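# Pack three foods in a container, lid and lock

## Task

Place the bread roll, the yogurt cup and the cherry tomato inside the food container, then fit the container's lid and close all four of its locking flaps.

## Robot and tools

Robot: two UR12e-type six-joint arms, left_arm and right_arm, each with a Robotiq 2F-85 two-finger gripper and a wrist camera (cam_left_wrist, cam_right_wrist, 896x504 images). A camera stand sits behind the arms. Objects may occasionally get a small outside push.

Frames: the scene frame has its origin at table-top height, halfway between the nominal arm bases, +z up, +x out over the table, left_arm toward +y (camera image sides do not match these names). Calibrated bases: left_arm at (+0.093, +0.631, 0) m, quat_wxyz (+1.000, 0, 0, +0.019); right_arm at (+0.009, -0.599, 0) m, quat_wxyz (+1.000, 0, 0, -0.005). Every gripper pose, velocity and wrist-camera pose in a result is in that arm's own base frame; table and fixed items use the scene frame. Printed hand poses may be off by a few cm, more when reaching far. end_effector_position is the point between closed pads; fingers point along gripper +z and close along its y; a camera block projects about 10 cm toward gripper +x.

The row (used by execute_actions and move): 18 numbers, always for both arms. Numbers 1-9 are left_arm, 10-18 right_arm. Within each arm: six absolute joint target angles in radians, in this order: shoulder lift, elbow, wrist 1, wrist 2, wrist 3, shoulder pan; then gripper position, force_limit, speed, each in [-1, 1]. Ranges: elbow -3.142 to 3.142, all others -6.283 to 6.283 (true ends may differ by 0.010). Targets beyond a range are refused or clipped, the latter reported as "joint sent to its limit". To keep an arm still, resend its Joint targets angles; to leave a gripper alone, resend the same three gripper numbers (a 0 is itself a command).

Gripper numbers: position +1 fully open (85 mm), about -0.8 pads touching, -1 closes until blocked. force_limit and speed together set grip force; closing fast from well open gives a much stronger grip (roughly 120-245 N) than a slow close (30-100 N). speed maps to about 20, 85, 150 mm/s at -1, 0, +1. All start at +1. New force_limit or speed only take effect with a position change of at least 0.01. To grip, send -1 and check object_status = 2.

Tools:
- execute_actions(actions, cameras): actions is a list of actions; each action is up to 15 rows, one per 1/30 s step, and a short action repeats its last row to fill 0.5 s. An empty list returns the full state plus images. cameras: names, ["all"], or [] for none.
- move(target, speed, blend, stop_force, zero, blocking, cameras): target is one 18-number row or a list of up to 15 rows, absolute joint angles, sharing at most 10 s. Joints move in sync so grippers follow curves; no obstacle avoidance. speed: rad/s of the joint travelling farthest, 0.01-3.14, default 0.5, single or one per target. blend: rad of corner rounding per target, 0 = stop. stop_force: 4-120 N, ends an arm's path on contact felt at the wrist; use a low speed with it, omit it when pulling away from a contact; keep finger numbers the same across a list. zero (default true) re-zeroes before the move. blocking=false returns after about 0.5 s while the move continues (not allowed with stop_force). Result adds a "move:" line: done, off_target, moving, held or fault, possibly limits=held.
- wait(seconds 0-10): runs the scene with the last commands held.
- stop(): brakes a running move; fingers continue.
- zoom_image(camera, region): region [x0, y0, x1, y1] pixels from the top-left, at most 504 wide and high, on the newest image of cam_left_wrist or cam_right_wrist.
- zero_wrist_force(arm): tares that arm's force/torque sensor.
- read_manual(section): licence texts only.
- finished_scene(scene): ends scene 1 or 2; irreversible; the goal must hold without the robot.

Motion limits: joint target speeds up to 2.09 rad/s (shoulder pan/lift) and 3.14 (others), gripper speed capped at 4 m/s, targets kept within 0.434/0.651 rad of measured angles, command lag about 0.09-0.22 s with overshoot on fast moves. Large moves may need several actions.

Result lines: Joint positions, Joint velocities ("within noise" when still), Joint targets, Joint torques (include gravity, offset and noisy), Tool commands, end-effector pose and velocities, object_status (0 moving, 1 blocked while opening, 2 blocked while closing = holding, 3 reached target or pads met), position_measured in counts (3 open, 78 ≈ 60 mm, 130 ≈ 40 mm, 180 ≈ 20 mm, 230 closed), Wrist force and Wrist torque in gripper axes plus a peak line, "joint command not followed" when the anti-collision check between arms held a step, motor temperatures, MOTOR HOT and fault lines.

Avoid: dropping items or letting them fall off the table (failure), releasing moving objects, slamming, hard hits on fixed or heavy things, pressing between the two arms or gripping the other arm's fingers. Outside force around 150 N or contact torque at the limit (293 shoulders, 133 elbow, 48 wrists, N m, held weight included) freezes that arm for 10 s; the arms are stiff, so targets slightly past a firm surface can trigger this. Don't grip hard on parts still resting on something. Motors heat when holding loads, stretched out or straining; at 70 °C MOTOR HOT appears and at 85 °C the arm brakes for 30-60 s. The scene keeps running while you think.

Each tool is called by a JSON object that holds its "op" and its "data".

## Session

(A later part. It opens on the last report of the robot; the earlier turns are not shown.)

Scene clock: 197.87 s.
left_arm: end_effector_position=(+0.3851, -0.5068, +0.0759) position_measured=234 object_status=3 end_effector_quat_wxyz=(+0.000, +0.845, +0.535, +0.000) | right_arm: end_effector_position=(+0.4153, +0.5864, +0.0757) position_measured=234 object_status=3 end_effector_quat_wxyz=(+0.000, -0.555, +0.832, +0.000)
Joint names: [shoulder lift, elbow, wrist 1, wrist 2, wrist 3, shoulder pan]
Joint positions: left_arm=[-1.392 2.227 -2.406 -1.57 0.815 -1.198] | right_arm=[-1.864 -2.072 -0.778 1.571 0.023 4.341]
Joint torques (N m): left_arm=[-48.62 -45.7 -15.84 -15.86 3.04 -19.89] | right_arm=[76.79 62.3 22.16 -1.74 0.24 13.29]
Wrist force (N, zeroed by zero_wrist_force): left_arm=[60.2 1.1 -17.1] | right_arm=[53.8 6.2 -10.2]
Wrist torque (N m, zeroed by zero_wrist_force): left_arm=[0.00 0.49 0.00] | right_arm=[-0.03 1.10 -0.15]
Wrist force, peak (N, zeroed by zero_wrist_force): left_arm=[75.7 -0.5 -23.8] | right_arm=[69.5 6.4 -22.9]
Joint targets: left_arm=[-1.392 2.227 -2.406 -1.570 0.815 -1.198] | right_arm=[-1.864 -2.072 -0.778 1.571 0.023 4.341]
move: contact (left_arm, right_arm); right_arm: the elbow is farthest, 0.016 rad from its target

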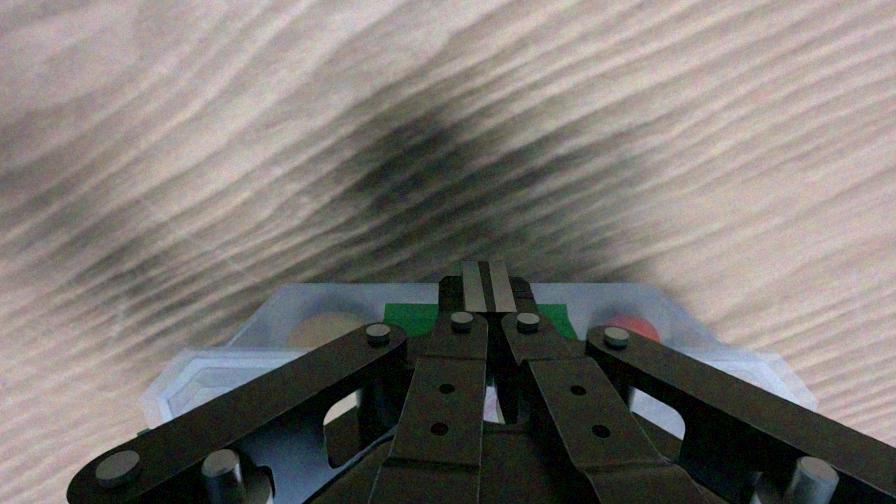

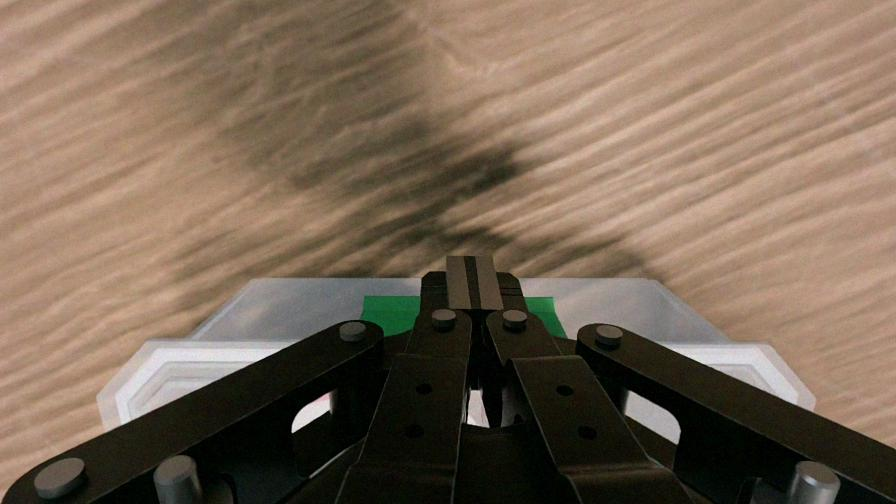

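{"op": "move", "data": {"target": [-1.3863,2.2198,-2.4043,-1.5708,0.8049,-1.2087,-1,0.2,1,-1.8747,-2.0557,-0.7820,1.5708,0.0230,4.3406,-1,0.2,1], "speed": 0.012, "stop_force": 88, "zero": false, "cameras": ["all"]}}

Scene clock: 199.23 s.
left_arm: end_effector_position=(+0.3849, -0.5073, +0.0758) position_measured=234 object_status=3 end_effector_quat_wxyz=(+0.000, +0.845, +0.535, +0.000) | right_arm: end_effector_position=(+0.4155, +0.5869, +0.0757) position_measured=234 object_status=3 end_effector_quat_wxyz=(+0.000, -0.555, +0.832, +0.000)
Joint names: [shoulder lift, elbow, wrist 1, wrist 2, wrist 3, shoulder pan]
Joint positions: left_arm=[-1.392 2.227 -2.406 -1.57 0.814 -1.199] | right_arm=[-1.864 -2.071 -0.778 1.571 0.023 4.341]
Joint torques (N m): left_arm=[-44.14 -53.2 -20.42 -17.43 2.84 -37.91] | right_arm=[71.49 78.49 30.62 -1.41 -0.59 16.26]
Wrist force (N, zeroed by zero_wrist_force): left_arm=[88.6 0.2 -28.2] | right_arm=[84.5 6.4 -22.4]
Wrist torque (N m, zeroed by zero_wrist_force): left_arm=[-0.01 0.76 0.03] | right_arm=[0.00 1.53 -0.16]
Wrist force, peak (N, zeroed by zero_wrist_force): left_arm=[98.9 0.3 -31.9] | right_arm=[92.3 6.9 -32.7]
Joint targets: left_arm=[-1.392 2.227 -2.406 -1.570 0.814 -1.199] | right_arm=[-1.864 -2.071 -0.778 1.571 0.023 4.341]
move: contact (left_arm, right_arm); right_arm: the elbow is farthest, 0.015 rad from its target

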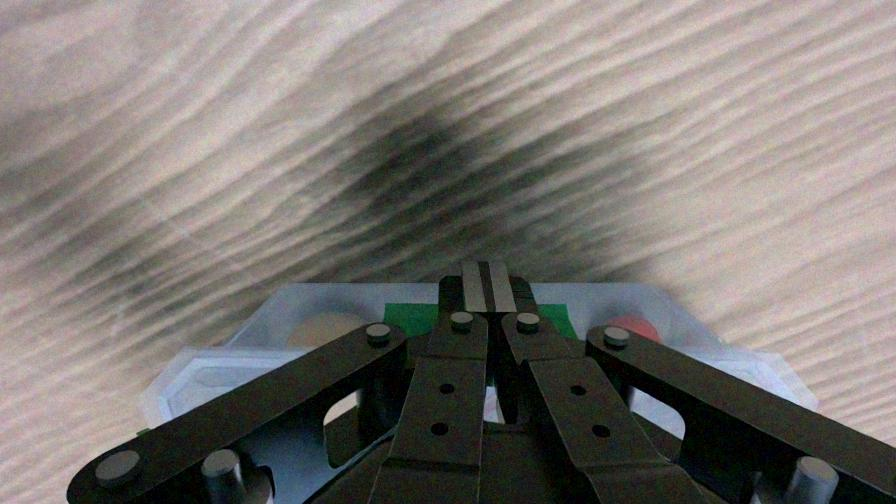

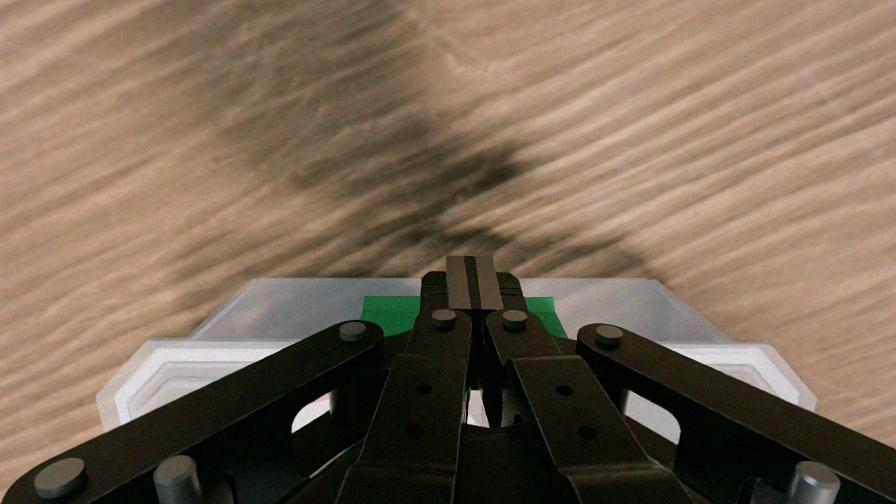

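{"op": "move", "data": {"target": [[-1.3954,2.2315,-2.4069,-1.5708,0.8215,-1.1921,-1,0.2,1,-1.8563,-2.0821,-0.7740,1.5708,0.0236,4.3412,-1,0.2,1],[-1.4453,2.2076,-2.3331,-1.5708,0.8215,-1.1921,-1,0.2,1,-1.8126,-2.0603,-0.8395,1.5708,0.0236,4.3412,-1,0.2,1]], "speed": [0.03,0.15]}}

{"op": "move", "data": {"target": [-1.1801,2.3922,-3.3059,-2.5261,0.956,-0.7826,-1,0.2,1,-1.8126,-2.0603,-0.8395,1.5708,0.0236,4.3412,-1,0.2,1], "speed": 0.6, "stop_force": 25, "cameras": ["all"]}}

Scene clock: 201.37 s.
left_arm: end_effector_position=(+0.3873, -0.5023, +0.1099) position_measured=234 object_status=3 end_effector_quat_wxyz=(+0.000, +0.845, +0.535, +0.000) | right_arm: end_effector_position=(+0.4133, +0.5817, +0.1099) position_measured=234 object_status=3 end_effector_quat_wxyz=(+0.000, -0.555, +0.832, +0.000)
Joint names: [shoulder lift, elbow, wrist 1, wrist 2, wrist 3, shoulder pan]
Joint positions: left_arm=[-1.445 2.208 -2.333 -1.571 0.821 -1.192] | right_arm=[-1.813 -2.06 -0.839 1.571 0.024 4.341]
Joint torques (N m): left_arm=[-50.66 -43.31 -0.51 3.53 2.79 13.72] | right_arm=[75.2 49.49 1.34 -1.8 1.86 14.79]
Wrist force (N, zeroed by zero_wrist_force): left_arm=[0.4 0.0 -0.1] | right_arm=[-1.2 0.4 0.2]
Wrist torque (N m, zeroed by zero_wrist_force): left_arm=[0.01 -0.06 -0.01] | right_arm=[0.09 0.26 -0.07]
Wrist force, peak (N, zeroed by zero_wrist_force): left_arm=[89.5 0.4 -27.1] | right_arm=[84.5 6.0 -23.3]
Joint targets: left_arm=[-1.445 2.208 -2.333 -1.571 0.821 -1.192] | right_arm=[-1.813 -2.060 -0.840 1.571 0.024 4.341]
move: done

Scene clock: 203.13 s.
left_arm: end_effector_position=(+0.3899, -0.5142, +0.0864) position_measured=234 object_status=3 end_effector_quat_wxyz=(+0.044, +0.826, +0.551, -0.112) | right_arm: end_effector_position=(+0.4133, +0.5817, +0.1099) position_measured=234 object_status=3 end_effector_quat_wxyz=(+0.000, -0.555, +0.832, +0.000)
Joint names: [shoulder lift, elbow, wrist 1, wrist 2, wrist 3, shoulder pan]
Joint positions: left_arm=[-1.385 2.249 -2.55 -1.784 0.852 -1.1] | right_arm=[-1.813 -2.06 -0.84 1.571 0.024 4.341]
Joint torques (N m): left_arm=[-50.88 -36 0.63 3.12 -3.02 -18.4] | right_arm=[74.74 49.27 1.47 -1.53 2.35 12.98]
Wrist force (N, zeroed by zero_wrist_force): left_arm=[-1.0 0.8 -6.8] | right_arm=[-1.5 0.8 0.6]
Wrist torque (N m, zeroed by zero_wrist_force): left_arm=[-0.10 -0.10 0.11] | right_arm=[0.15 0.31 -0.06]
Wrist force, peak (N, zeroed by zero_wrist_force): left_arm=[-3.9 -9.9 -65.8] | right_arm=[-2.0 0.8 0.3]
Joint targets: left_arm=[-1.385 2.249 -2.550 -1.784 0.852 -1.100] | right_arm=[-1.813 -2.060 -0.840 1.571 0.024 4.341]
move: contact (left_arm); left_arm: the wrist 1 is farthest, 0.756 rad from its target

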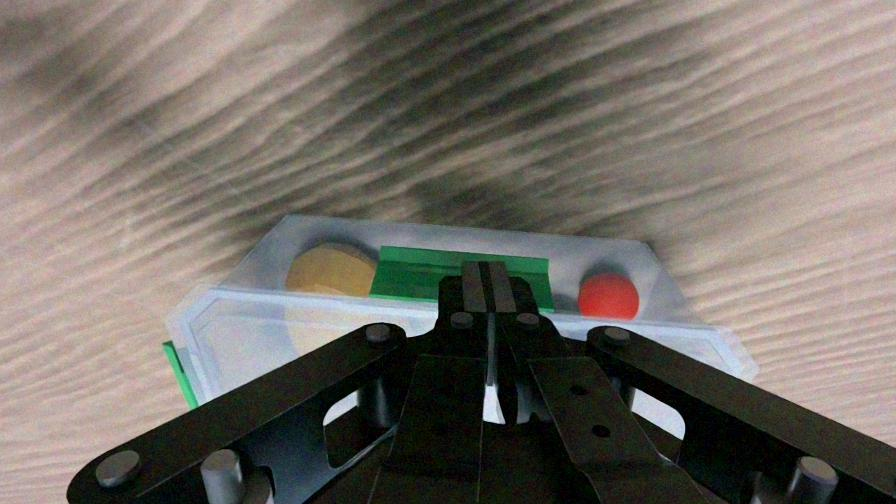

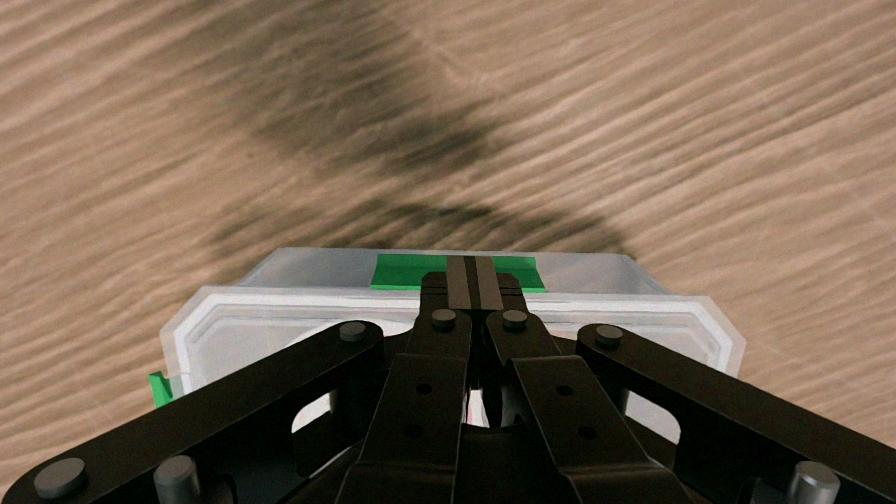

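{"op": "move", "data": {"target": [[-1.4453,2.2076,-2.3331,-1.5708,0.8215,-1.1921,-1,0.2,1,-1.8126,-2.0603,-0.8395,1.5708,0.0236,4.3412,-1,0.2,1],[-1.5364,2.1078,-2.1422,-1.5708,0.7542,-1.1894,-1,0.2,1,-1.7273,-1.9709,-1.0142,1.5708,0.0236,4.3412,-1,0.2,1]], "speed": [0.3,0.4]}}

{"op": "move", "data": {"target": [-1.1801,2.3922,-3.3059,-2.5261,0.956,-0.7826,-1,0.2,1,-1.7273,-1.9709,-1.0142,1.5708,0.0236,4.3412,-1,0.2,1], "speed": 0.6, "stop_force": 30, "cameras": ["all"]}}

Scene clock: 205.57 s.
left_arm: end_effector_position=(+0.3930, -0.5122, +0.1999) position_measured=234 object_status=3 end_effector_quat_wxyz=(+0.000, +0.826, +0.564, +0.000) | right_arm: end_effector_position=(+0.4164, +0.5897, +0.1999) position_measured=234 object_status=3 end_effector_quat_wxyz=(+0.000, -0.555, +0.832, +0.000)
Joint names: [shoulder lift, elbow, wrist 1, wrist 2, wrist 3, shoulder pan]
Joint positions: left_arm=[-1.536 2.108 -2.142 -1.571 0.754 -1.189] | right_arm=[-1.727 -1.971 -1.014 1.571 0.024 4.341]
Joint torques (N m): left_arm=[-48.51 -48.59 0.01 3.4 -3.06 17.03] | right_arm=[71.11 54.32 1.42 -1.66 2.53 5.95]
Wrist force (N, zeroed by zero_wrist_force): left_arm=[0.2 0.1 0.0] | right_arm=[-1.6 -0.2 0.2]
Wrist torque (N m, zeroed by zero_wrist_force): left_arm=[0.01 -0.03 0.14] | right_arm=[-0.01 0.27 -0.04]
Wrist force, peak (N, zeroed by zero_wrist_force): left_arm=[-1.4 1.0 -7.3] | right_arm=[-0.4 0.7 2.6]
Joint targets: left_arm=[-1.536 2.108 -2.142 -1.571 0.754 -1.189] | right_arm=[-1.727 -1.971 -1.014 1.571 0.024 4.341]
move: done

Scene clock: 208.57 s.
left_arm: end_effector_position=(+0.3987, -0.4779, +0.1299) position_measured=234 object_status=3 end_effector_quat_wxyz=(+0.267, +0.732, +0.463, -0.423) | right_arm: end_effector_position=(+0.4164, +0.5897, +0.2000) position_measured=234 object_status=3 end_effector_quat_wxyz=(+0.000, -0.555, +0.832, +0.000)
Joint names: [shoulder lift, elbow, wrist 1, wrist 2, wrist 3, shoulder pan]
Joint positions: left_arm=[-1.18 2.392 -3.306 -2.526 0.956 -0.783] | right_arm=[-1.727 -1.971 -1.014 1.571 0.024 4.341]
Joint torques (N m): left_arm=[-37.15 -13.2 -7.8 -5.63 2.7 15.86] | right_arm=[71.9 53.35 1.63 -1.53 2.13 1.03]
Wrist force (N, zeroed by zero_wrist_force): left_arm=[0.7 -0.6 -1.8] | right_arm=[-1.4 0.3 0.0]
Wrist torque (N m, zeroed by zero_wrist_force): left_arm=[-0.18 -0.19 0.09] | right_arm=[0.06 0.25 -0.05]
Wrist force, peak (N, zeroed by zero_wrist_force): left_arm=[1.5 -1.3 -2.4] | right_arm=[-2.1 0.0 0.2]
Joint targets: left_arm=[-1.180 2.392 -3.306 -2.526 0.956 -0.783] | right_arm=[-1.727 -1.971 -1.014 1.571 0.024 4.341]
move: done

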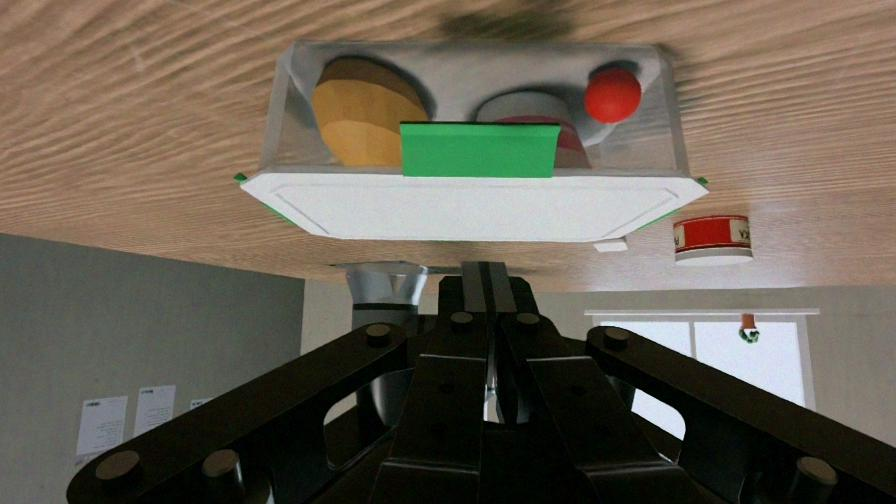

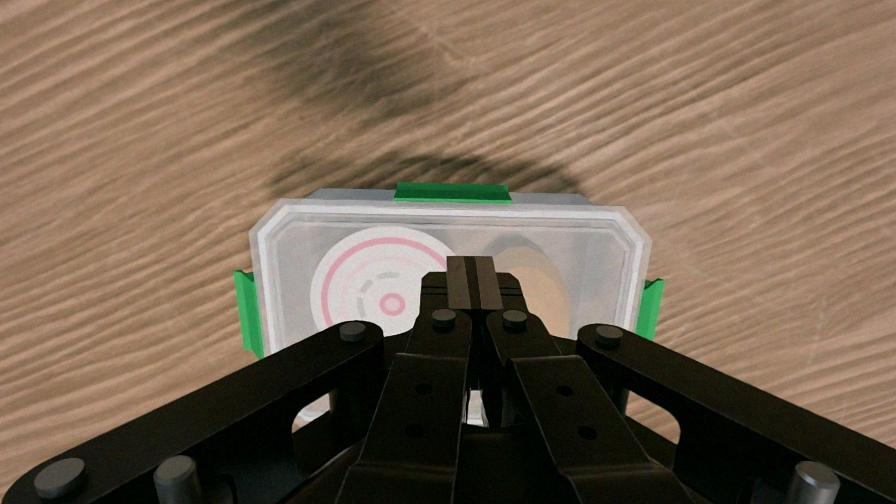

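{"op": "zoom_image", "data": {"camera": "cam_left_wrist", "region": [220, 20, 720, 260]}}

{"op": "zoom_image", "data": {"camera": "cam_right_wrist", "region": [220, 160, 680, 380]}}

Scaled by 1.008 from the camera's 896x504 image, which has a finer 1280x720 frame.

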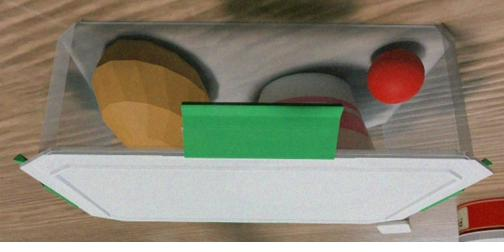

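Scaled by 1.096 from the camera's 896x504 image, which has a finer 1280x720 frame.

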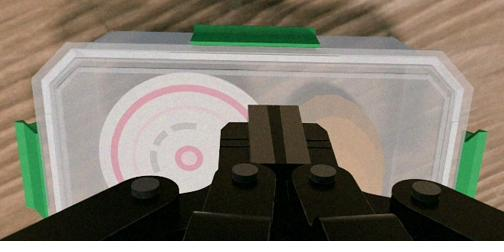

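{"op": "move", "data": {"target": [[-1.5364,2.1078,-2.1422,-1.5708,0.8287,-1.1894,-1,0.2,1,-1.7273,-1.9709,-1.0142,1.5708,0.0360,4.3426,-1,0.2,1],[-1.4414,2.2029,-2.3323,-1.5708,0.8287,-1.1959,-1,0.2,1,-1.7900,-2.0603,-0.86,1.5708,0.0360,4.3426,-1,0.2,1]], "speed": [0.6,0.3]}}

{"op": "move", "data": {"target": [-1.3917,2.2269,-2.4060,-1.5708,0.8287,-1.1959,-1,0.2,1,-1.8453,-2.0802,-0.7869,1.5708,0.0360,4.3426,-1,0.2,1], "speed": 0.03, "stop_force": 12}}

{"op": "move", "data": {"target": [-1.3917,2.2269,-2.4060,-1.5708,0.8287,-1.1959,-1,0.2,1,-1.8668,-2.0497,-0.7959,1.5708,0.0351,4.3417,-1,0.2,1], "speed": 0.02, "stop_force": 6, "cameras": ["all"]}}

Scene clock: 213.20 s.
left_arm: end_effector_position=(+0.3864, -0.5063, +0.1101) position_measured=234 object_status=3 end_effector_quat_wxyz=(+0.000, +0.848, +0.530, +0.000) | right_arm: end_effector_position=(+0.4109, +0.5782, +0.1231) position_measured=234 object_status=3 end_effector_quat_wxyz=(+0.001, -0.550, +0.835, +0.001)
Joint names: [shoulder lift, elbow, wrist 1, wrist 2, wrist 3, shoulder pan]
Joint positions: left_arm=[-1.441 2.203 -2.332 -1.571 0.829 -1.196] | right_arm=[-1.79 -2.06 -0.86 1.571 0.036 4.343]
Joint torques (N m): left_arm=[-31.8 -29.85 -7.74 3.49 -2.99 -15.49] | right_arm=[50.67 29.87 6.86 -1.49 1.75 17.72]
Wrist force (N, zeroed by zero_wrist_force): left_arm=[-0.1 0.2 0.1] | right_arm=[-1.1 0.4 0.6]
Wrist torque (N m, zeroed by zero_wrist_force): left_arm=[0.05 0.02 0.12] | right_arm=[0.09 0.22 -0.05]
Wrist force, peak (N, zeroed by zero_wrist_force): left_arm=[1.6 -1.3 -2.1] | right_arm=[-2.0 0.5 -2.4]
Joint targets: left_arm=[-1.441 2.203 -2.332 -1.571 0.829 -1.196] | right_arm=[-1.790 -2.060 -0.860 1.571 0.036 4.343]
move: done

Scene clock: 216.50 s.
left_arm: end_effector_position=(+0.3863, -0.5062, +0.0759) position_measured=234 object_status=3 end_effector_quat_wxyz=(+0.000, +0.848, +0.530, +0.000) | right_arm: end_effector_position=(+0.4120, +0.5811, +0.0830) position_measured=234 object_status=3 end_effector_quat_wxyz=(+0.000, -0.550, +0.835, +0.000)
Joint names: [shoulder lift, elbow, wrist 1, wrist 2, wrist 3, shoulder pan]
Joint positions: left_arm=[-1.392 2.227 -2.406 -1.571 0.829 -1.196] | right_arm=[-1.845 -2.08 -0.787 1.571 0.036 4.343]
Joint torques (N m): left_arm=[-34.95 -26.67 -7.39 3.1 -2.83 -14.35] | right_arm=[52.89 27.94 7.36 -1.7 1.93 14.42]
Wrist force (N, zeroed by zero_wrist_force): left_arm=[0.1 0.1 0.3] | right_arm=[-1.3 1.0 1.0]
Wrist torque (N m, zeroed by zero_wrist_force): left_arm=[0.04 0.01 0.12] | right_arm=[0.20 0.27 -0.05]
Wrist force, peak (N, zeroed by zero_wrist_force): left_arm=[0.6 0.3 -0.4] | right_arm=[-1.6 1.2 0.1]
Joint targets: left_arm=[-1.392 2.227 -2.406 -1.571 0.829 -1.196] | right_arm=[-1.845 -2.080 -0.787 1.571 0.036 4.343]
move: done

Scene clock: 217.93 s.
left_arm: end_effector_position=(+0.3864, -0.5062, +0.0759) position_measured=234 object_status=3 end_effector_quat_wxyz=(+0.000, +0.848, +0.530, +0.000) | right_arm: end_effector_position=(+0.4134, +0.5845, +0.0830) position_measured=234 object_status=3 end_effector_quat_wxyz=(+0.000, -0.550, +0.835, +0.000)
Joint names: [shoulder lift, elbow, wrist 1, wrist 2, wrist 3, shoulder pan]
Joint positions: left_arm=[-1.392 2.227 -2.406 -1.571 0.829 -1.196] | right_arm=[-1.85 -2.073 -0.789 1.571 0.036 4.342]
Joint torques (N m): left_arm=[-39.29 -43.01 -7.57 -4.73 -2.96 -13.99] | right_arm=[79.93 28.73 8.16 -2.41 0.18 12.13]
Wrist force (N, zeroed by zero_wrist_force): left_arm=[3.0 -0.1 1.0] | right_arm=[0.2 0.3 0.4]
Wrist torque (N m, zeroed by zero_wrist_force): left_arm=[0.02 0.08 0.13] | right_arm=[0.07 0.34 -0.05]
Wrist force, peak (N, zeroed by zero_wrist_force): left_arm=[7.9 0.2 2.0] | right_arm=[6.4 1.4 -1.4]
Joint targets: left_arm=[-1.392 2.227 -2.406 -1.571 0.829 -1.196] | right_arm=[-1.850 -2.073 -0.789 1.571 0.036 4.343]
move: contact (right_arm); right_arm: the elbow is farthest, 0.023 rad from its target

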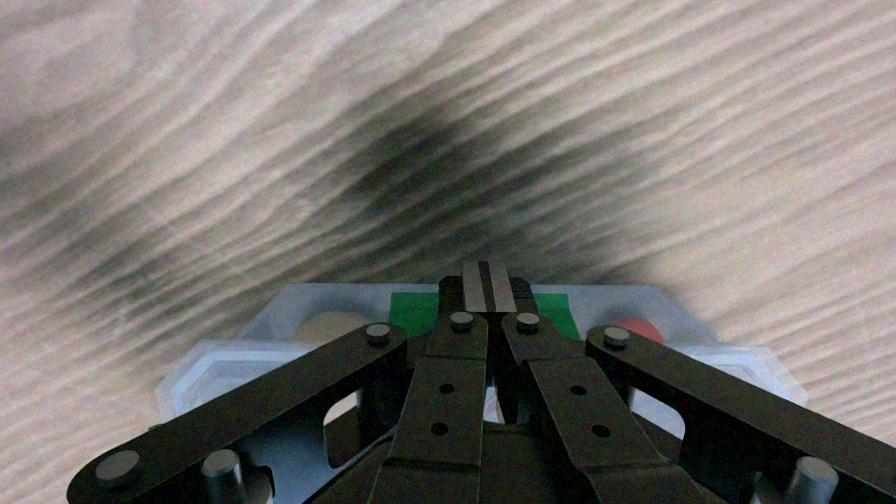

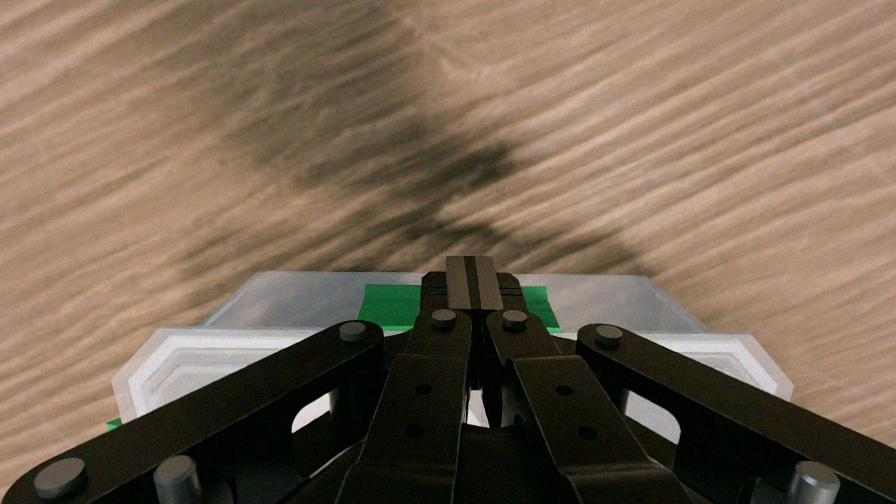

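{"op": "move", "data": {"target": [-1.3812,2.2132,-2.4028,-1.5708,0.8097,-1.2149,-1,0.2,1,-1.850,-2.073,-0.789,1.5708,0.0360,4.343,-1,0.2,1], "speed": 0.02, "stop_force": 90, "cameras": ["all"]}}

Scene clock: 219.60 s.
left_arm: end_effector_position=(+0.3838, -0.5113, +0.0757) position_measured=234 object_status=3 end_effector_quat_wxyz=(+0.000, +0.848, +0.530, +0.000) | right_arm: end_effector_position=(+0.4132, +0.5848, +0.0833) position_measured=234 object_status=3 end_effector_quat_wxyz=(+0.000, -0.550, +0.835, +0.000)
Joint names: [shoulder lift, elbow, wrist 1, wrist 2, wrist 3, shoulder pan]
Joint positions: left_arm=[-1.388 2.222 -2.404 -1.57 0.821 -1.203] | right_arm=[-1.85 -2.073 -0.789 1.571 0.036 4.343]
Joint torques (N m): left_arm=[-56.89 -61.97 -22.44 -22.34 2.55 -38.13] | right_arm=[63.99 105.67 34.08 -1.82 1.38 33.09]
Wrist force (N, zeroed by zero_wrist_force): left_arm=[88.0 1.8 -6.2] | right_arm=[90.7 0.3 -16.5]
Wrist torque (N m, zeroed by zero_wrist_force): left_arm=[0.00 0.95 0.00] | right_arm=[0.18 2.26 -0.04]
Wrist force, peak (N, zeroed by zero_wrist_force): left_arm=[102.8 0.0 -12.4] | right_arm=[91.4 -1.2 -27.2]
Joint targets: left_arm=[-1.388 2.222 -2.404 -1.570 0.821 -1.203] | right_arm=[-1.850 -2.073 -0.789 1.571 0.036 4.343]
move: contact (left_arm); left_arm: the shoulder pan is farthest, 0.012 rad from its target

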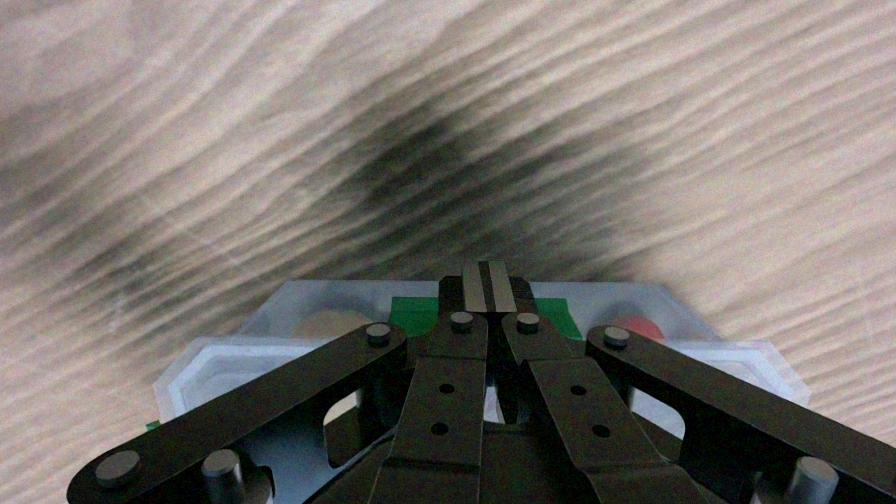

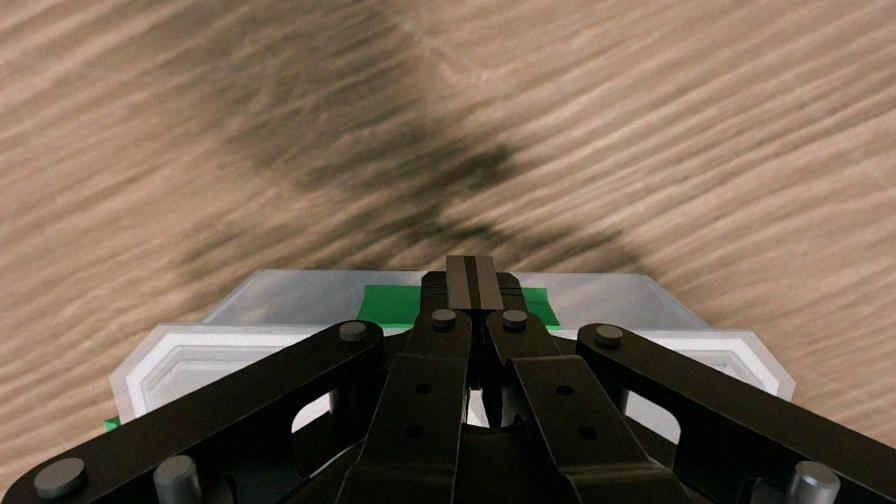

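{"op": "move", "data": {"target": [[-1.3917,2.2269,-2.4060,-1.5708,0.8287,-1.1959,-1,0.2,1,-1.8453,-2.0802,-0.7869,1.5708,0.0360,4.3426,-1,0.2,1],[-1.4414,2.2029,-2.3323,-1.5708,0.8287,-1.1959,-1,0.2,1,-1.8453,-2.0802,-0.7869,1.5708,0.0360,4.3426,-1,0.2,1]], "speed": [0.03,0.2], "cameras": ["all"]}}

Scene clock: 221.43 s.
left_arm: end_effector_position=(+0.3864, -0.5063, +0.1099) position_measured=234 object_status=3 end_effector_quat_wxyz=(+0.000, +0.848, +0.530, +0.000) | right_arm: end_effector_position=(+0.4120, +0.5811, +0.0830) position_measured=234 object_status=3 end_effector_quat_wxyz=(+0.000, -0.550, +0.835, +0.000)
Joint names: [shoulder lift, elbow, wrist 1, wrist 2, wrist 3, shoulder pan]
Joint positions: left_arm=[-1.441 2.203 -2.332 -1.571 0.829 -1.196] | right_arm=[-1.845 -2.08 -0.787 1.571 0.036 4.343]
Joint torques (N m): left_arm=[-53.74 -42.78 -0.58 2.87 2.69 14.48] | right_arm=[76.28 27.79 1.73 -1.64 1.94 -15.64]
Wrist force (N, zeroed by zero_wrist_force): left_arm=[-0.1 0.3 -0.2] | right_arm=[0.1 1.7 -2.6]
Wrist torque (N m, zeroed by zero_wrist_force): left_arm=[0.05 0.02 -0.01] | right_arm=[0.32 0.03 -0.05]
Wrist force, peak (N, zeroed by zero_wrist_force): left_arm=[87.8 1.7 -6.9] | right_arm=[90.9 -0.3 -18.1]
Joint targets: left_arm=[-1.441 2.203 -2.332 -1.571 0.829 -1.196] | right_arm=[-1.845 -2.080 -0.787 1.571 0.036 4.343]
move: done

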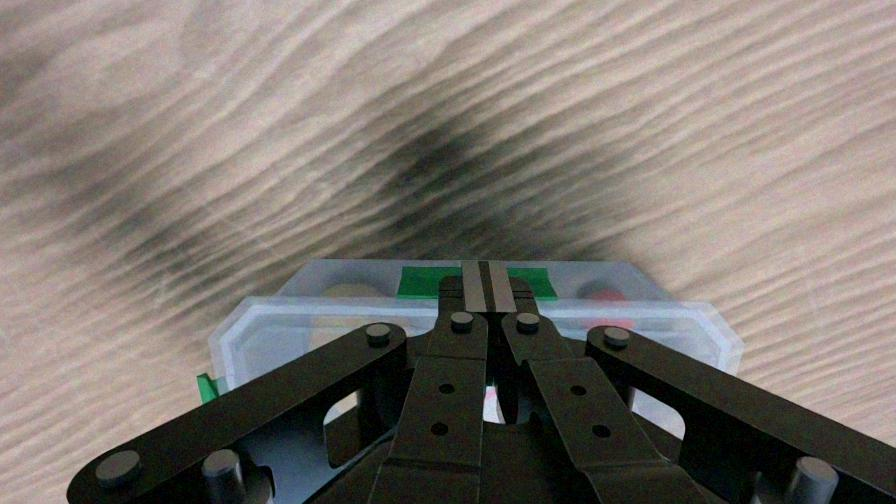

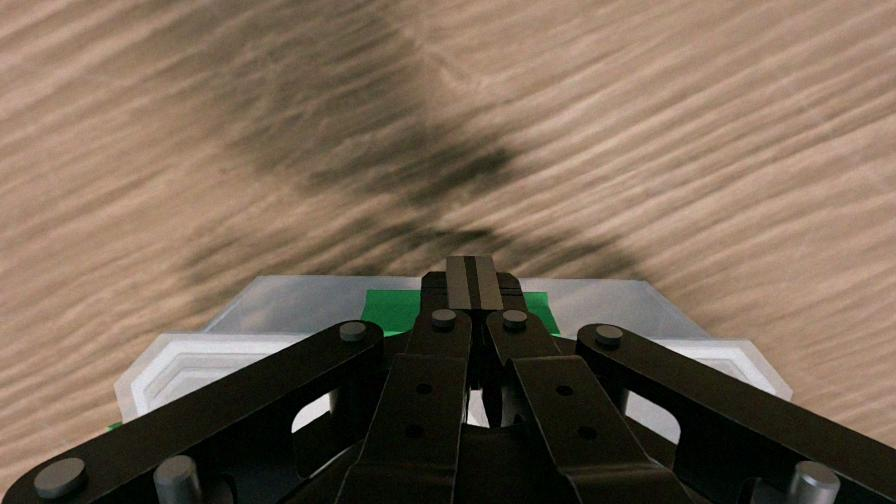

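{"op": "move", "data": {"target": [-1.5364,2.1078,-2.1422,-1.5708,0.8287,-1.1894,-1,0.2,1,-1.7273,-1.9709,-1.0142,1.5708,0.0360,4.3426,-1,0.2,1], "speed": 0.3, "cameras": ["all"]}}

{"op": "zoom_image", "data": {"camera": "cam_left_wrist", "region": [220, 160, 680, 380]}}

{"op": "zoom_image", "data": {"camera": "cam_right_wrist", "region": [220, 160, 680, 380]}}

Scene clock: 222.87 s.
left_arm: end_effector_position=(+0.3930, -0.5122, +0.1999) position_measured=234 object_status=3 end_effector_quat_wxyz=(+0.000, +0.846, +0.533, +0.000) | right_arm: end_effector_position=(+0.4156, +0.5903, +0.1999) position_measured=234 object_status=3 end_effector_quat_wxyz=(+0.000, -0.550, +0.835, +0.000)
Joint names: [shoulder lift, elbow, wrist 1, wrist 2, wrist 3, shoulder pan]
Joint positions: left_arm=[-1.536 2.108 -2.142 -1.571 0.829 -1.189] | right_arm=[-1.727 -1.971 -1.014 1.571 0.036 4.343]
Joint torques (N m): left_arm=[-51.02 -49 -0.17 3.35 2.75 16.04] | right_arm=[73.09 53.55 1.86 -1.84 1.67 -11.26]
Wrist force (N, zeroed by zero_wrist_force): left_arm=[0.5 0.1 -0.2] | right_arm=[-0.7 0.8 -2.8]
Wrist torque (N m, zeroed by zero_wrist_force): left_arm=[0.01 -0.08 0.00] | right_arm=[0.15 0.15 -0.05]
Wrist force, peak (N, zeroed by zero_wrist_force): left_arm=[0.2 0.0 -1.4] | right_arm=[0.0 0.7 -4.6]
Joint targets: left_arm=[-1.536 2.108 -2.142 -1.571 0.829 -1.189] | right_arm=[-1.727 -1.971 -1.014 1.571 0.036 4.343]
move: done

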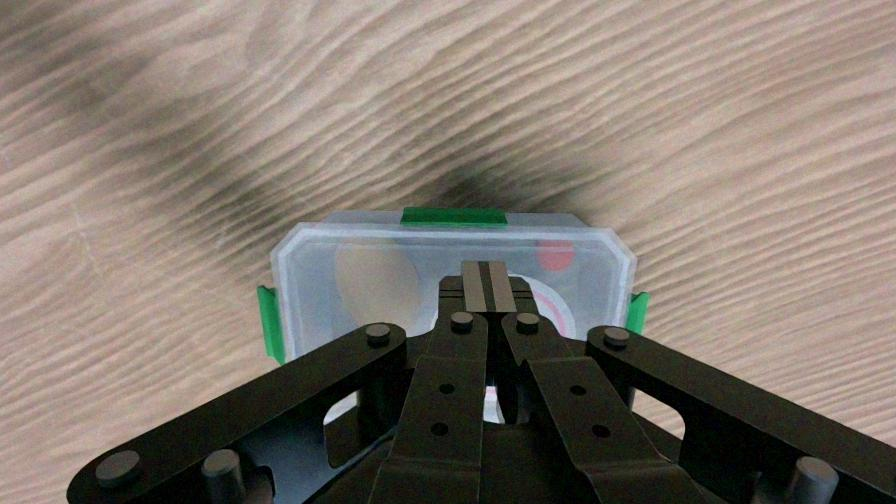

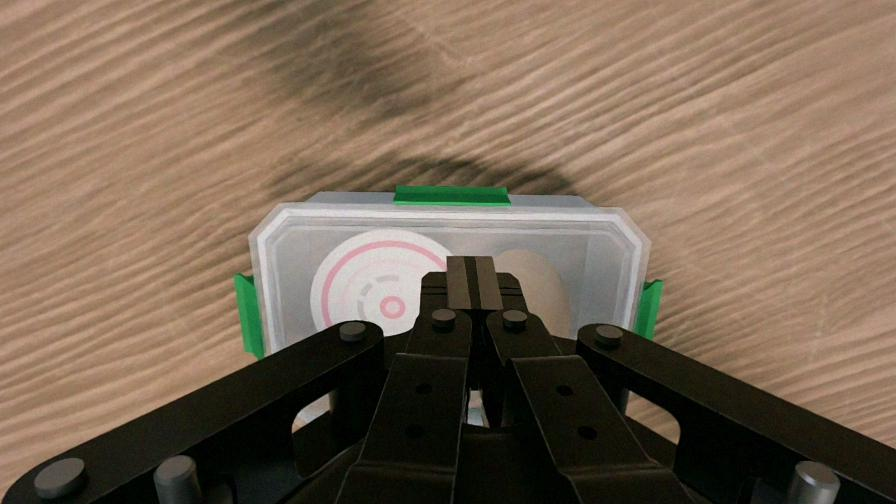

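Scaled by 1.096 from the camera's 896x504 image, which has a finer 1280x720 frame.

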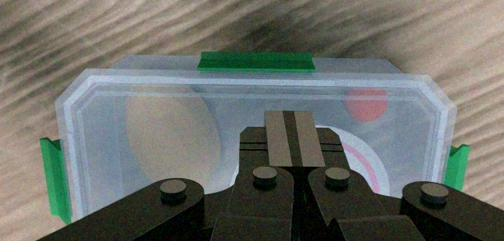

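Scaled by 1.096 from the camera's 896x504 image, which has a finer 1280x720 frame.

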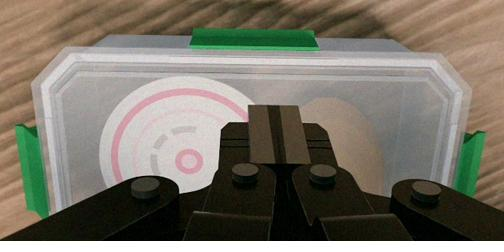

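{"op": "move", "data": {"target": [[-1.68,2.0,-1.9,-1.5708,0.8287,-1.1894,-1,0.2,1,-1.55,-2.15,-1.0,1.5708,-0.05,4.1,-1,0.2,1],[-1.0628,1.2914,-1.1847,-1.9255,2.6844,-1.0358,-1,0.2,1,-1.45,-2.30,-0.96,1.5708,-0.14,3.9,-1,0.2,1]], "speed": [0.8,1.0], "cameras": ["all"]}}

Scene clock: 227.43 s.
left_arm: end_effector_position=(+0.4724, -0.6489, +0.2999) position_measured=234 object_status=3 end_effector_quat_wxyz=(-0.079, +0.914, -0.216, -0.333) | right_arm: end_effector_position=(+0.4941, +0.2283, +0.1786) position_measured=234 object_status=3 end_effector_quat_wxyz=(+0.001, -0.434, +0.901, +0.000)
Joint names: [shoulder lift, elbow, wrist 1, wrist 2, wrist 3, shoulder pan]
Joint positions: left_arm=[-1.063 1.291 -1.185 -1.925 2.684 -1.036] | right_arm=[-1.45 -2.3 -0.96 1.571 -0.14 3.9]
Joint torques (N m): left_arm=[-70.01 -52.18 1.63 -4.68 2.41 14.3] | right_arm=[45.68 32.18 7.71 1.08 -2.31 -13.58]
Wrist force (N, zeroed by zero_wrist_force): left_arm=[0.3 -0.1 -1.4] | right_arm=[-0.2 1.5 -2.9]
Wrist torque (N m, zeroed by zero_wrist_force): left_arm=[-0.11 -0.07 0.06] | right_arm=[0.34 0.03 0.13]
Wrist force, peak (N, zeroed by zero_wrist_force): left_arm=[0.6 -0.2 -3.4] | right_arm=[-3.7 5.0 -2.1]
Joint targets: left_arm=[-1.063 1.291 -1.185 -1.925 2.684 -1.036] | right_arm=[-1.450 -2.300 -0.960 1.571 -0.140 3.900]
move: done

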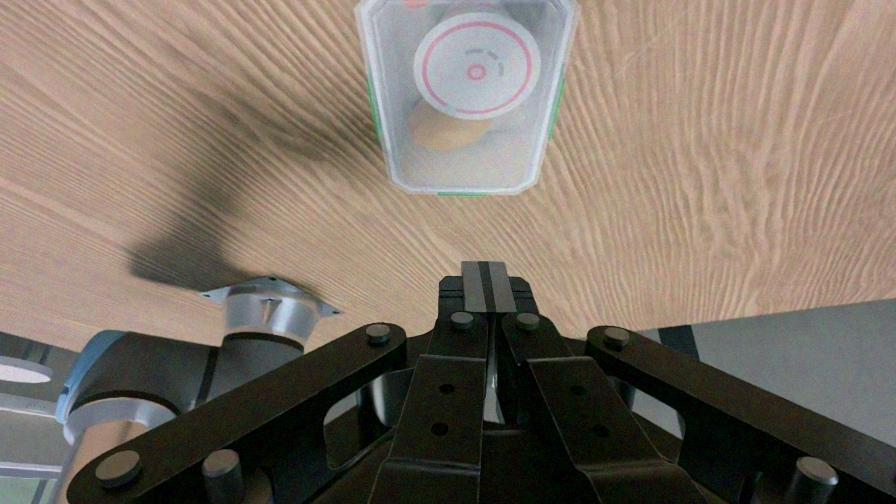

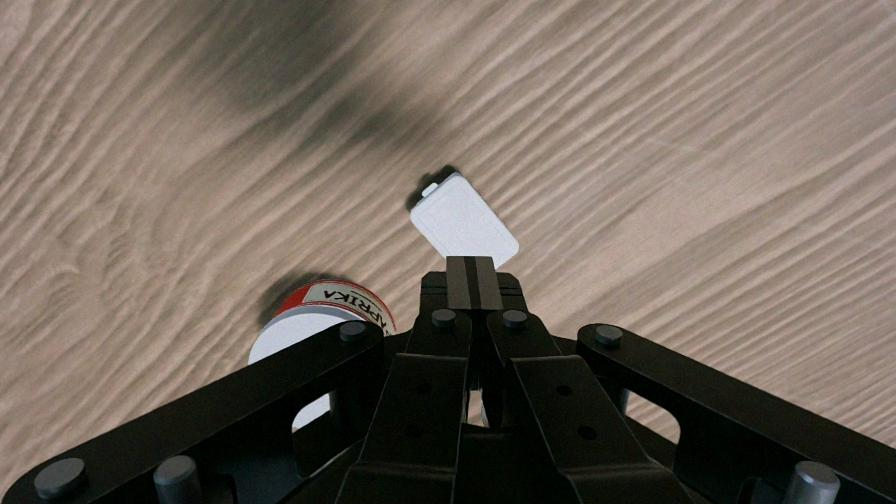

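{"op": "move", "data": {"target": [-0.9635,1.4506,-1.4432,-1.9255,2.6844,-1.0358,-1,0.2,1,-1.8119,-1.7206,-1.5247,0.9508,2.1245,4.7375,-1,0.2,1], "speed": 1.0, "cameras": ["all"]}}

Scene clock: 230.67 s.
left_arm: end_effector_position=(+0.4724, -0.6489, +0.1297) position_measured=234 object_status=3 end_effector_quat_wxyz=(-0.079, +0.914, -0.216, -0.333) | right_arm: end_effector_position=(+0.3212, +0.7177, +0.2999) position_measured=234 object_status=3 end_effector_quat_wxyz=(+0.335, +0.195, +0.919, -0.071)
Joint names: [shoulder lift, elbow, wrist 1, wrist 2, wrist 3, shoulder pan]
Joint positions: left_arm=[-0.964 1.451 -1.443 -1.926 2.684 -1.036] | right_arm=[-1.812 -1.721 -1.525 0.951 2.124 4.737]
Joint torques (N m): left_arm=[-69.87 -34.67 -5.51 -3.78 2.64 9.77] | right_arm=[60.88 57.04 0.76 -3.26 2.05 18.61]
Wrist force (N, zeroed by zero_wrist_force): left_arm=[0.2 -0.5 -1.2] | right_arm=[-0.4 0.9 -2.9]
Wrist torque (N m, zeroed by zero_wrist_force): left_arm=[-0.17 -0.03 0.08] | right_arm=[0.06 0.31 -0.09]
Wrist force, peak (N, zeroed by zero_wrist_force): left_arm=[0.9 -0.4 -1.8] | right_arm=[1.2 1.6 -5.5]
Joint targets: left_arm=[-0.964 1.451 -1.443 -1.925 2.684 -1.036] | right_arm=[-1.812 -1.721 -1.525 0.951 2.124 4.737]
move: done

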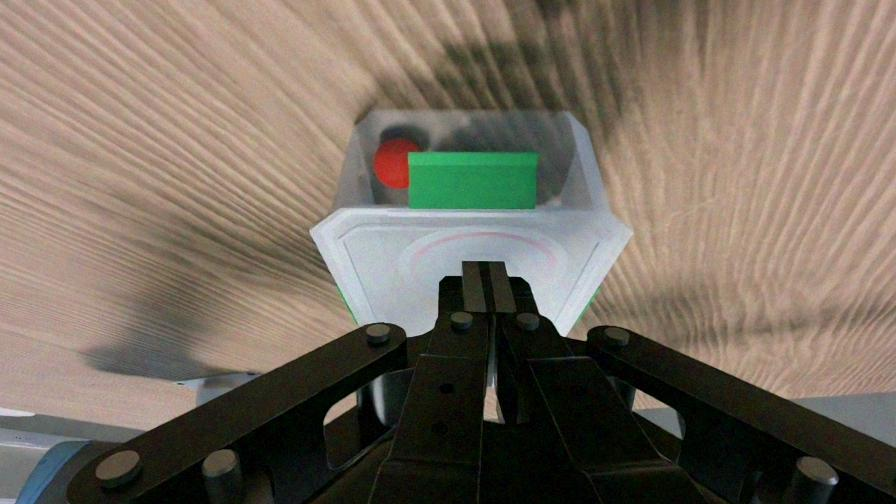

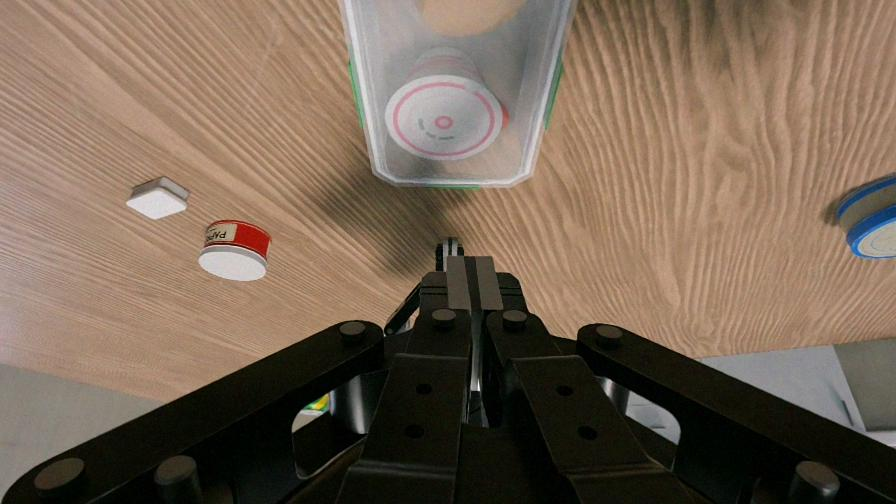

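{"op": "move", "data": {"target": [-0.9635,1.4506,-1.4432,-1.9255,2.6844,-1.0358,-1,0.2,1,-1.9573,-1.8662,-1.2337,0.9508,2.1245,4.7375,-1,0.2,1], "speed": 0.4, "stop_force": 20, "cameras": ["cam_right_wrist"]}}

{"op": "move", "data": {"target": [-0.9107,1.4877,-1.5331,-1.9255,2.6844,-1.0358,-1,0.2,1,-2.0301,-1.8997,-1.1274,0.9508,2.1245,4.7375,-1,0.2,1], "speed": 0.04, "stop_force": 12, "cameras": ["all"]}}

Scene clock: 232.77 s.
left_arm: end_effector_position=(+0.4724, -0.6489, +0.1297) position_measured=234 object_status=3 end_effector_quat_wxyz=(-0.079, +0.914, -0.216, -0.333) | right_arm: end_effector_position=(+0.3212, +0.7177, +0.1300) position_measured=234 object_status=3 end_effector_quat_wxyz=(+0.335, +0.195, +0.919, -0.071)
Joint names: [shoulder lift, elbow, wrist 1, wrist 2, wrist 3, shoulder pan]
Joint positions: left_arm=[-0.963 1.451 -1.443 -1.926 2.684 -1.036] | right_arm=[-1.957 -1.866 -1.234 0.951 2.124 4.738]
Joint torques (N m): left_arm=[-74.82 -34.15 -5.16 -3.77 2.87 10.16] | right_arm=[66.37 28.72 6.55 -0.91 1.65 15.43]
Wrist force (N, zeroed by zero_wrist_force): left_arm=[-0.1 -0.5 -1.4] | right_arm=[-0.5 1.4 -3.0]
Wrist torque (N m, zeroed by zero_wrist_force): left_arm=[-0.18 0.02 0.08] | right_arm=[0.13 0.29 -0.12]
Wrist force, peak (N, zeroed by zero_wrist_force): left_arm=[0.2 -0.5 -1.7] | right_arm=[-2.1 1.7 -4.8]
Joint targets: left_arm=[-0.964 1.451 -1.443 -1.925 2.684 -1.036] | right_arm=[-1.957 -1.866 -1.234 0.951 2.124 4.738]
move: done
Images, in order (width x height): cam_right_wrist 896x504.

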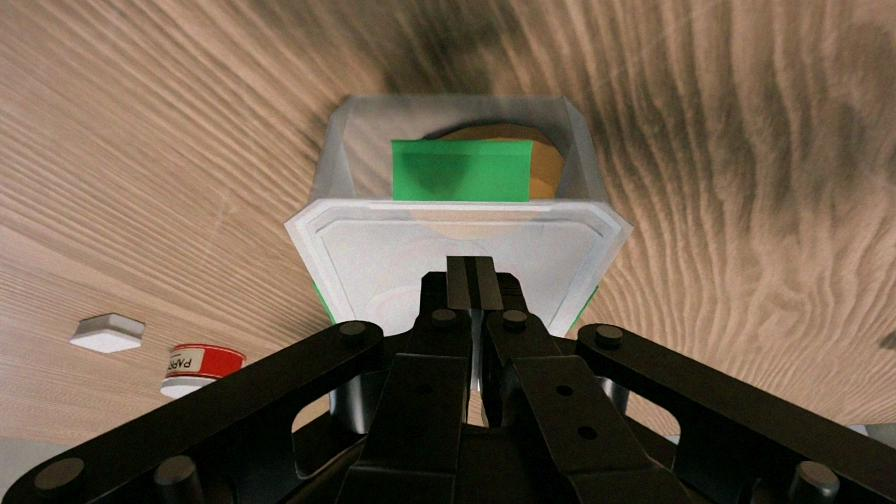

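Scene clock: 236.30 s.
left_arm: end_effector_position=(+0.4724, -0.6489, +0.0663) position_measured=234 object_status=3 end_effector_quat_wxyz=(-0.079, +0.914, -0.216, -0.333) | right_arm: end_effector_position=(+0.3212, +0.7176, +0.0666) position_measured=234 object_status=3 end_effector_quat_wxyz=(+0.335, +0.195, +0.919, -0.071)
Joint names: [shoulder lift, elbow, wrist 1, wrist 2, wrist 3, shoulder pan]
Joint positions: left_arm=[-0.911 1.488 -1.533 -1.926 2.684 -1.036] | right_arm=[-2.03 -1.9 -1.127 0.951 2.124 4.738]
Joint torques (N m): left_arm=[-74.92 -31.73 -5.79 -2.42 2.8 8.32] | right_arm=[67.83 26.43 6.24 -1.24 1.89 12.71]
Wrist force (N, zeroed by zero_wrist_force): left_arm=[0.6 -0.3 -1.7] | right_arm=[-0.5 1.0 -2.8]
Wrist torque (N m, zeroed by zero_wrist_force): left_arm=[-0.16 -0.09 0.08] | right_arm=[0.06 0.31 -0.11]
Wrist force, peak (N, zeroed by zero_wrist_force): left_arm=[0.2 -0.8 -1.8] | right_arm=[-1.5 1.0 -3.3]
Joint targets: left_arm=[-0.911 1.488 -1.533 -1.925 2.684 -1.036] | right_arm=[-2.030 -1.900 -1.127 0.951 2.124 4.738]
move: done

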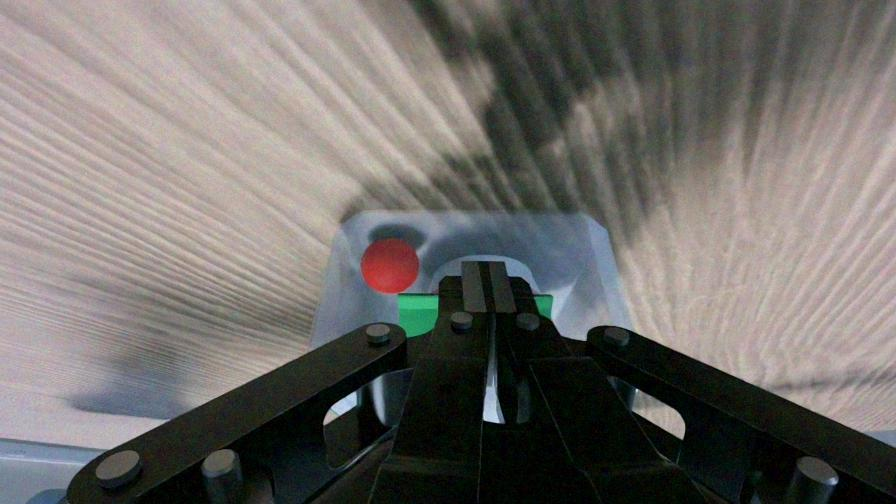

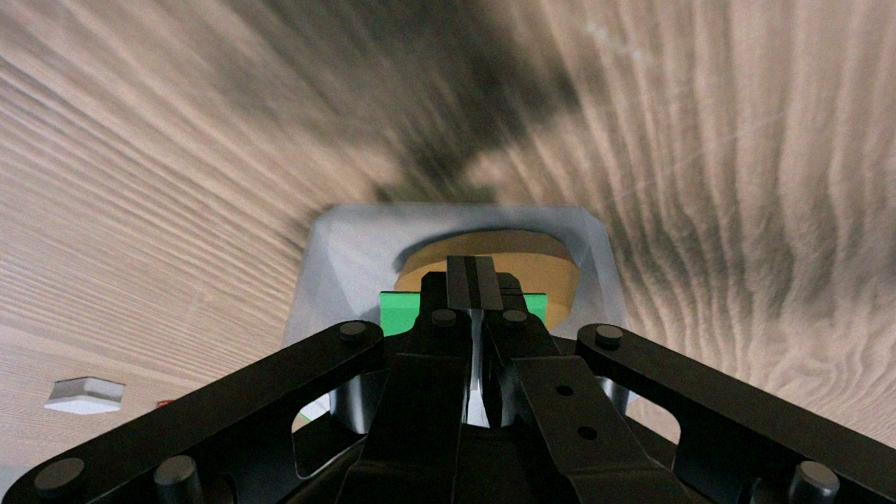

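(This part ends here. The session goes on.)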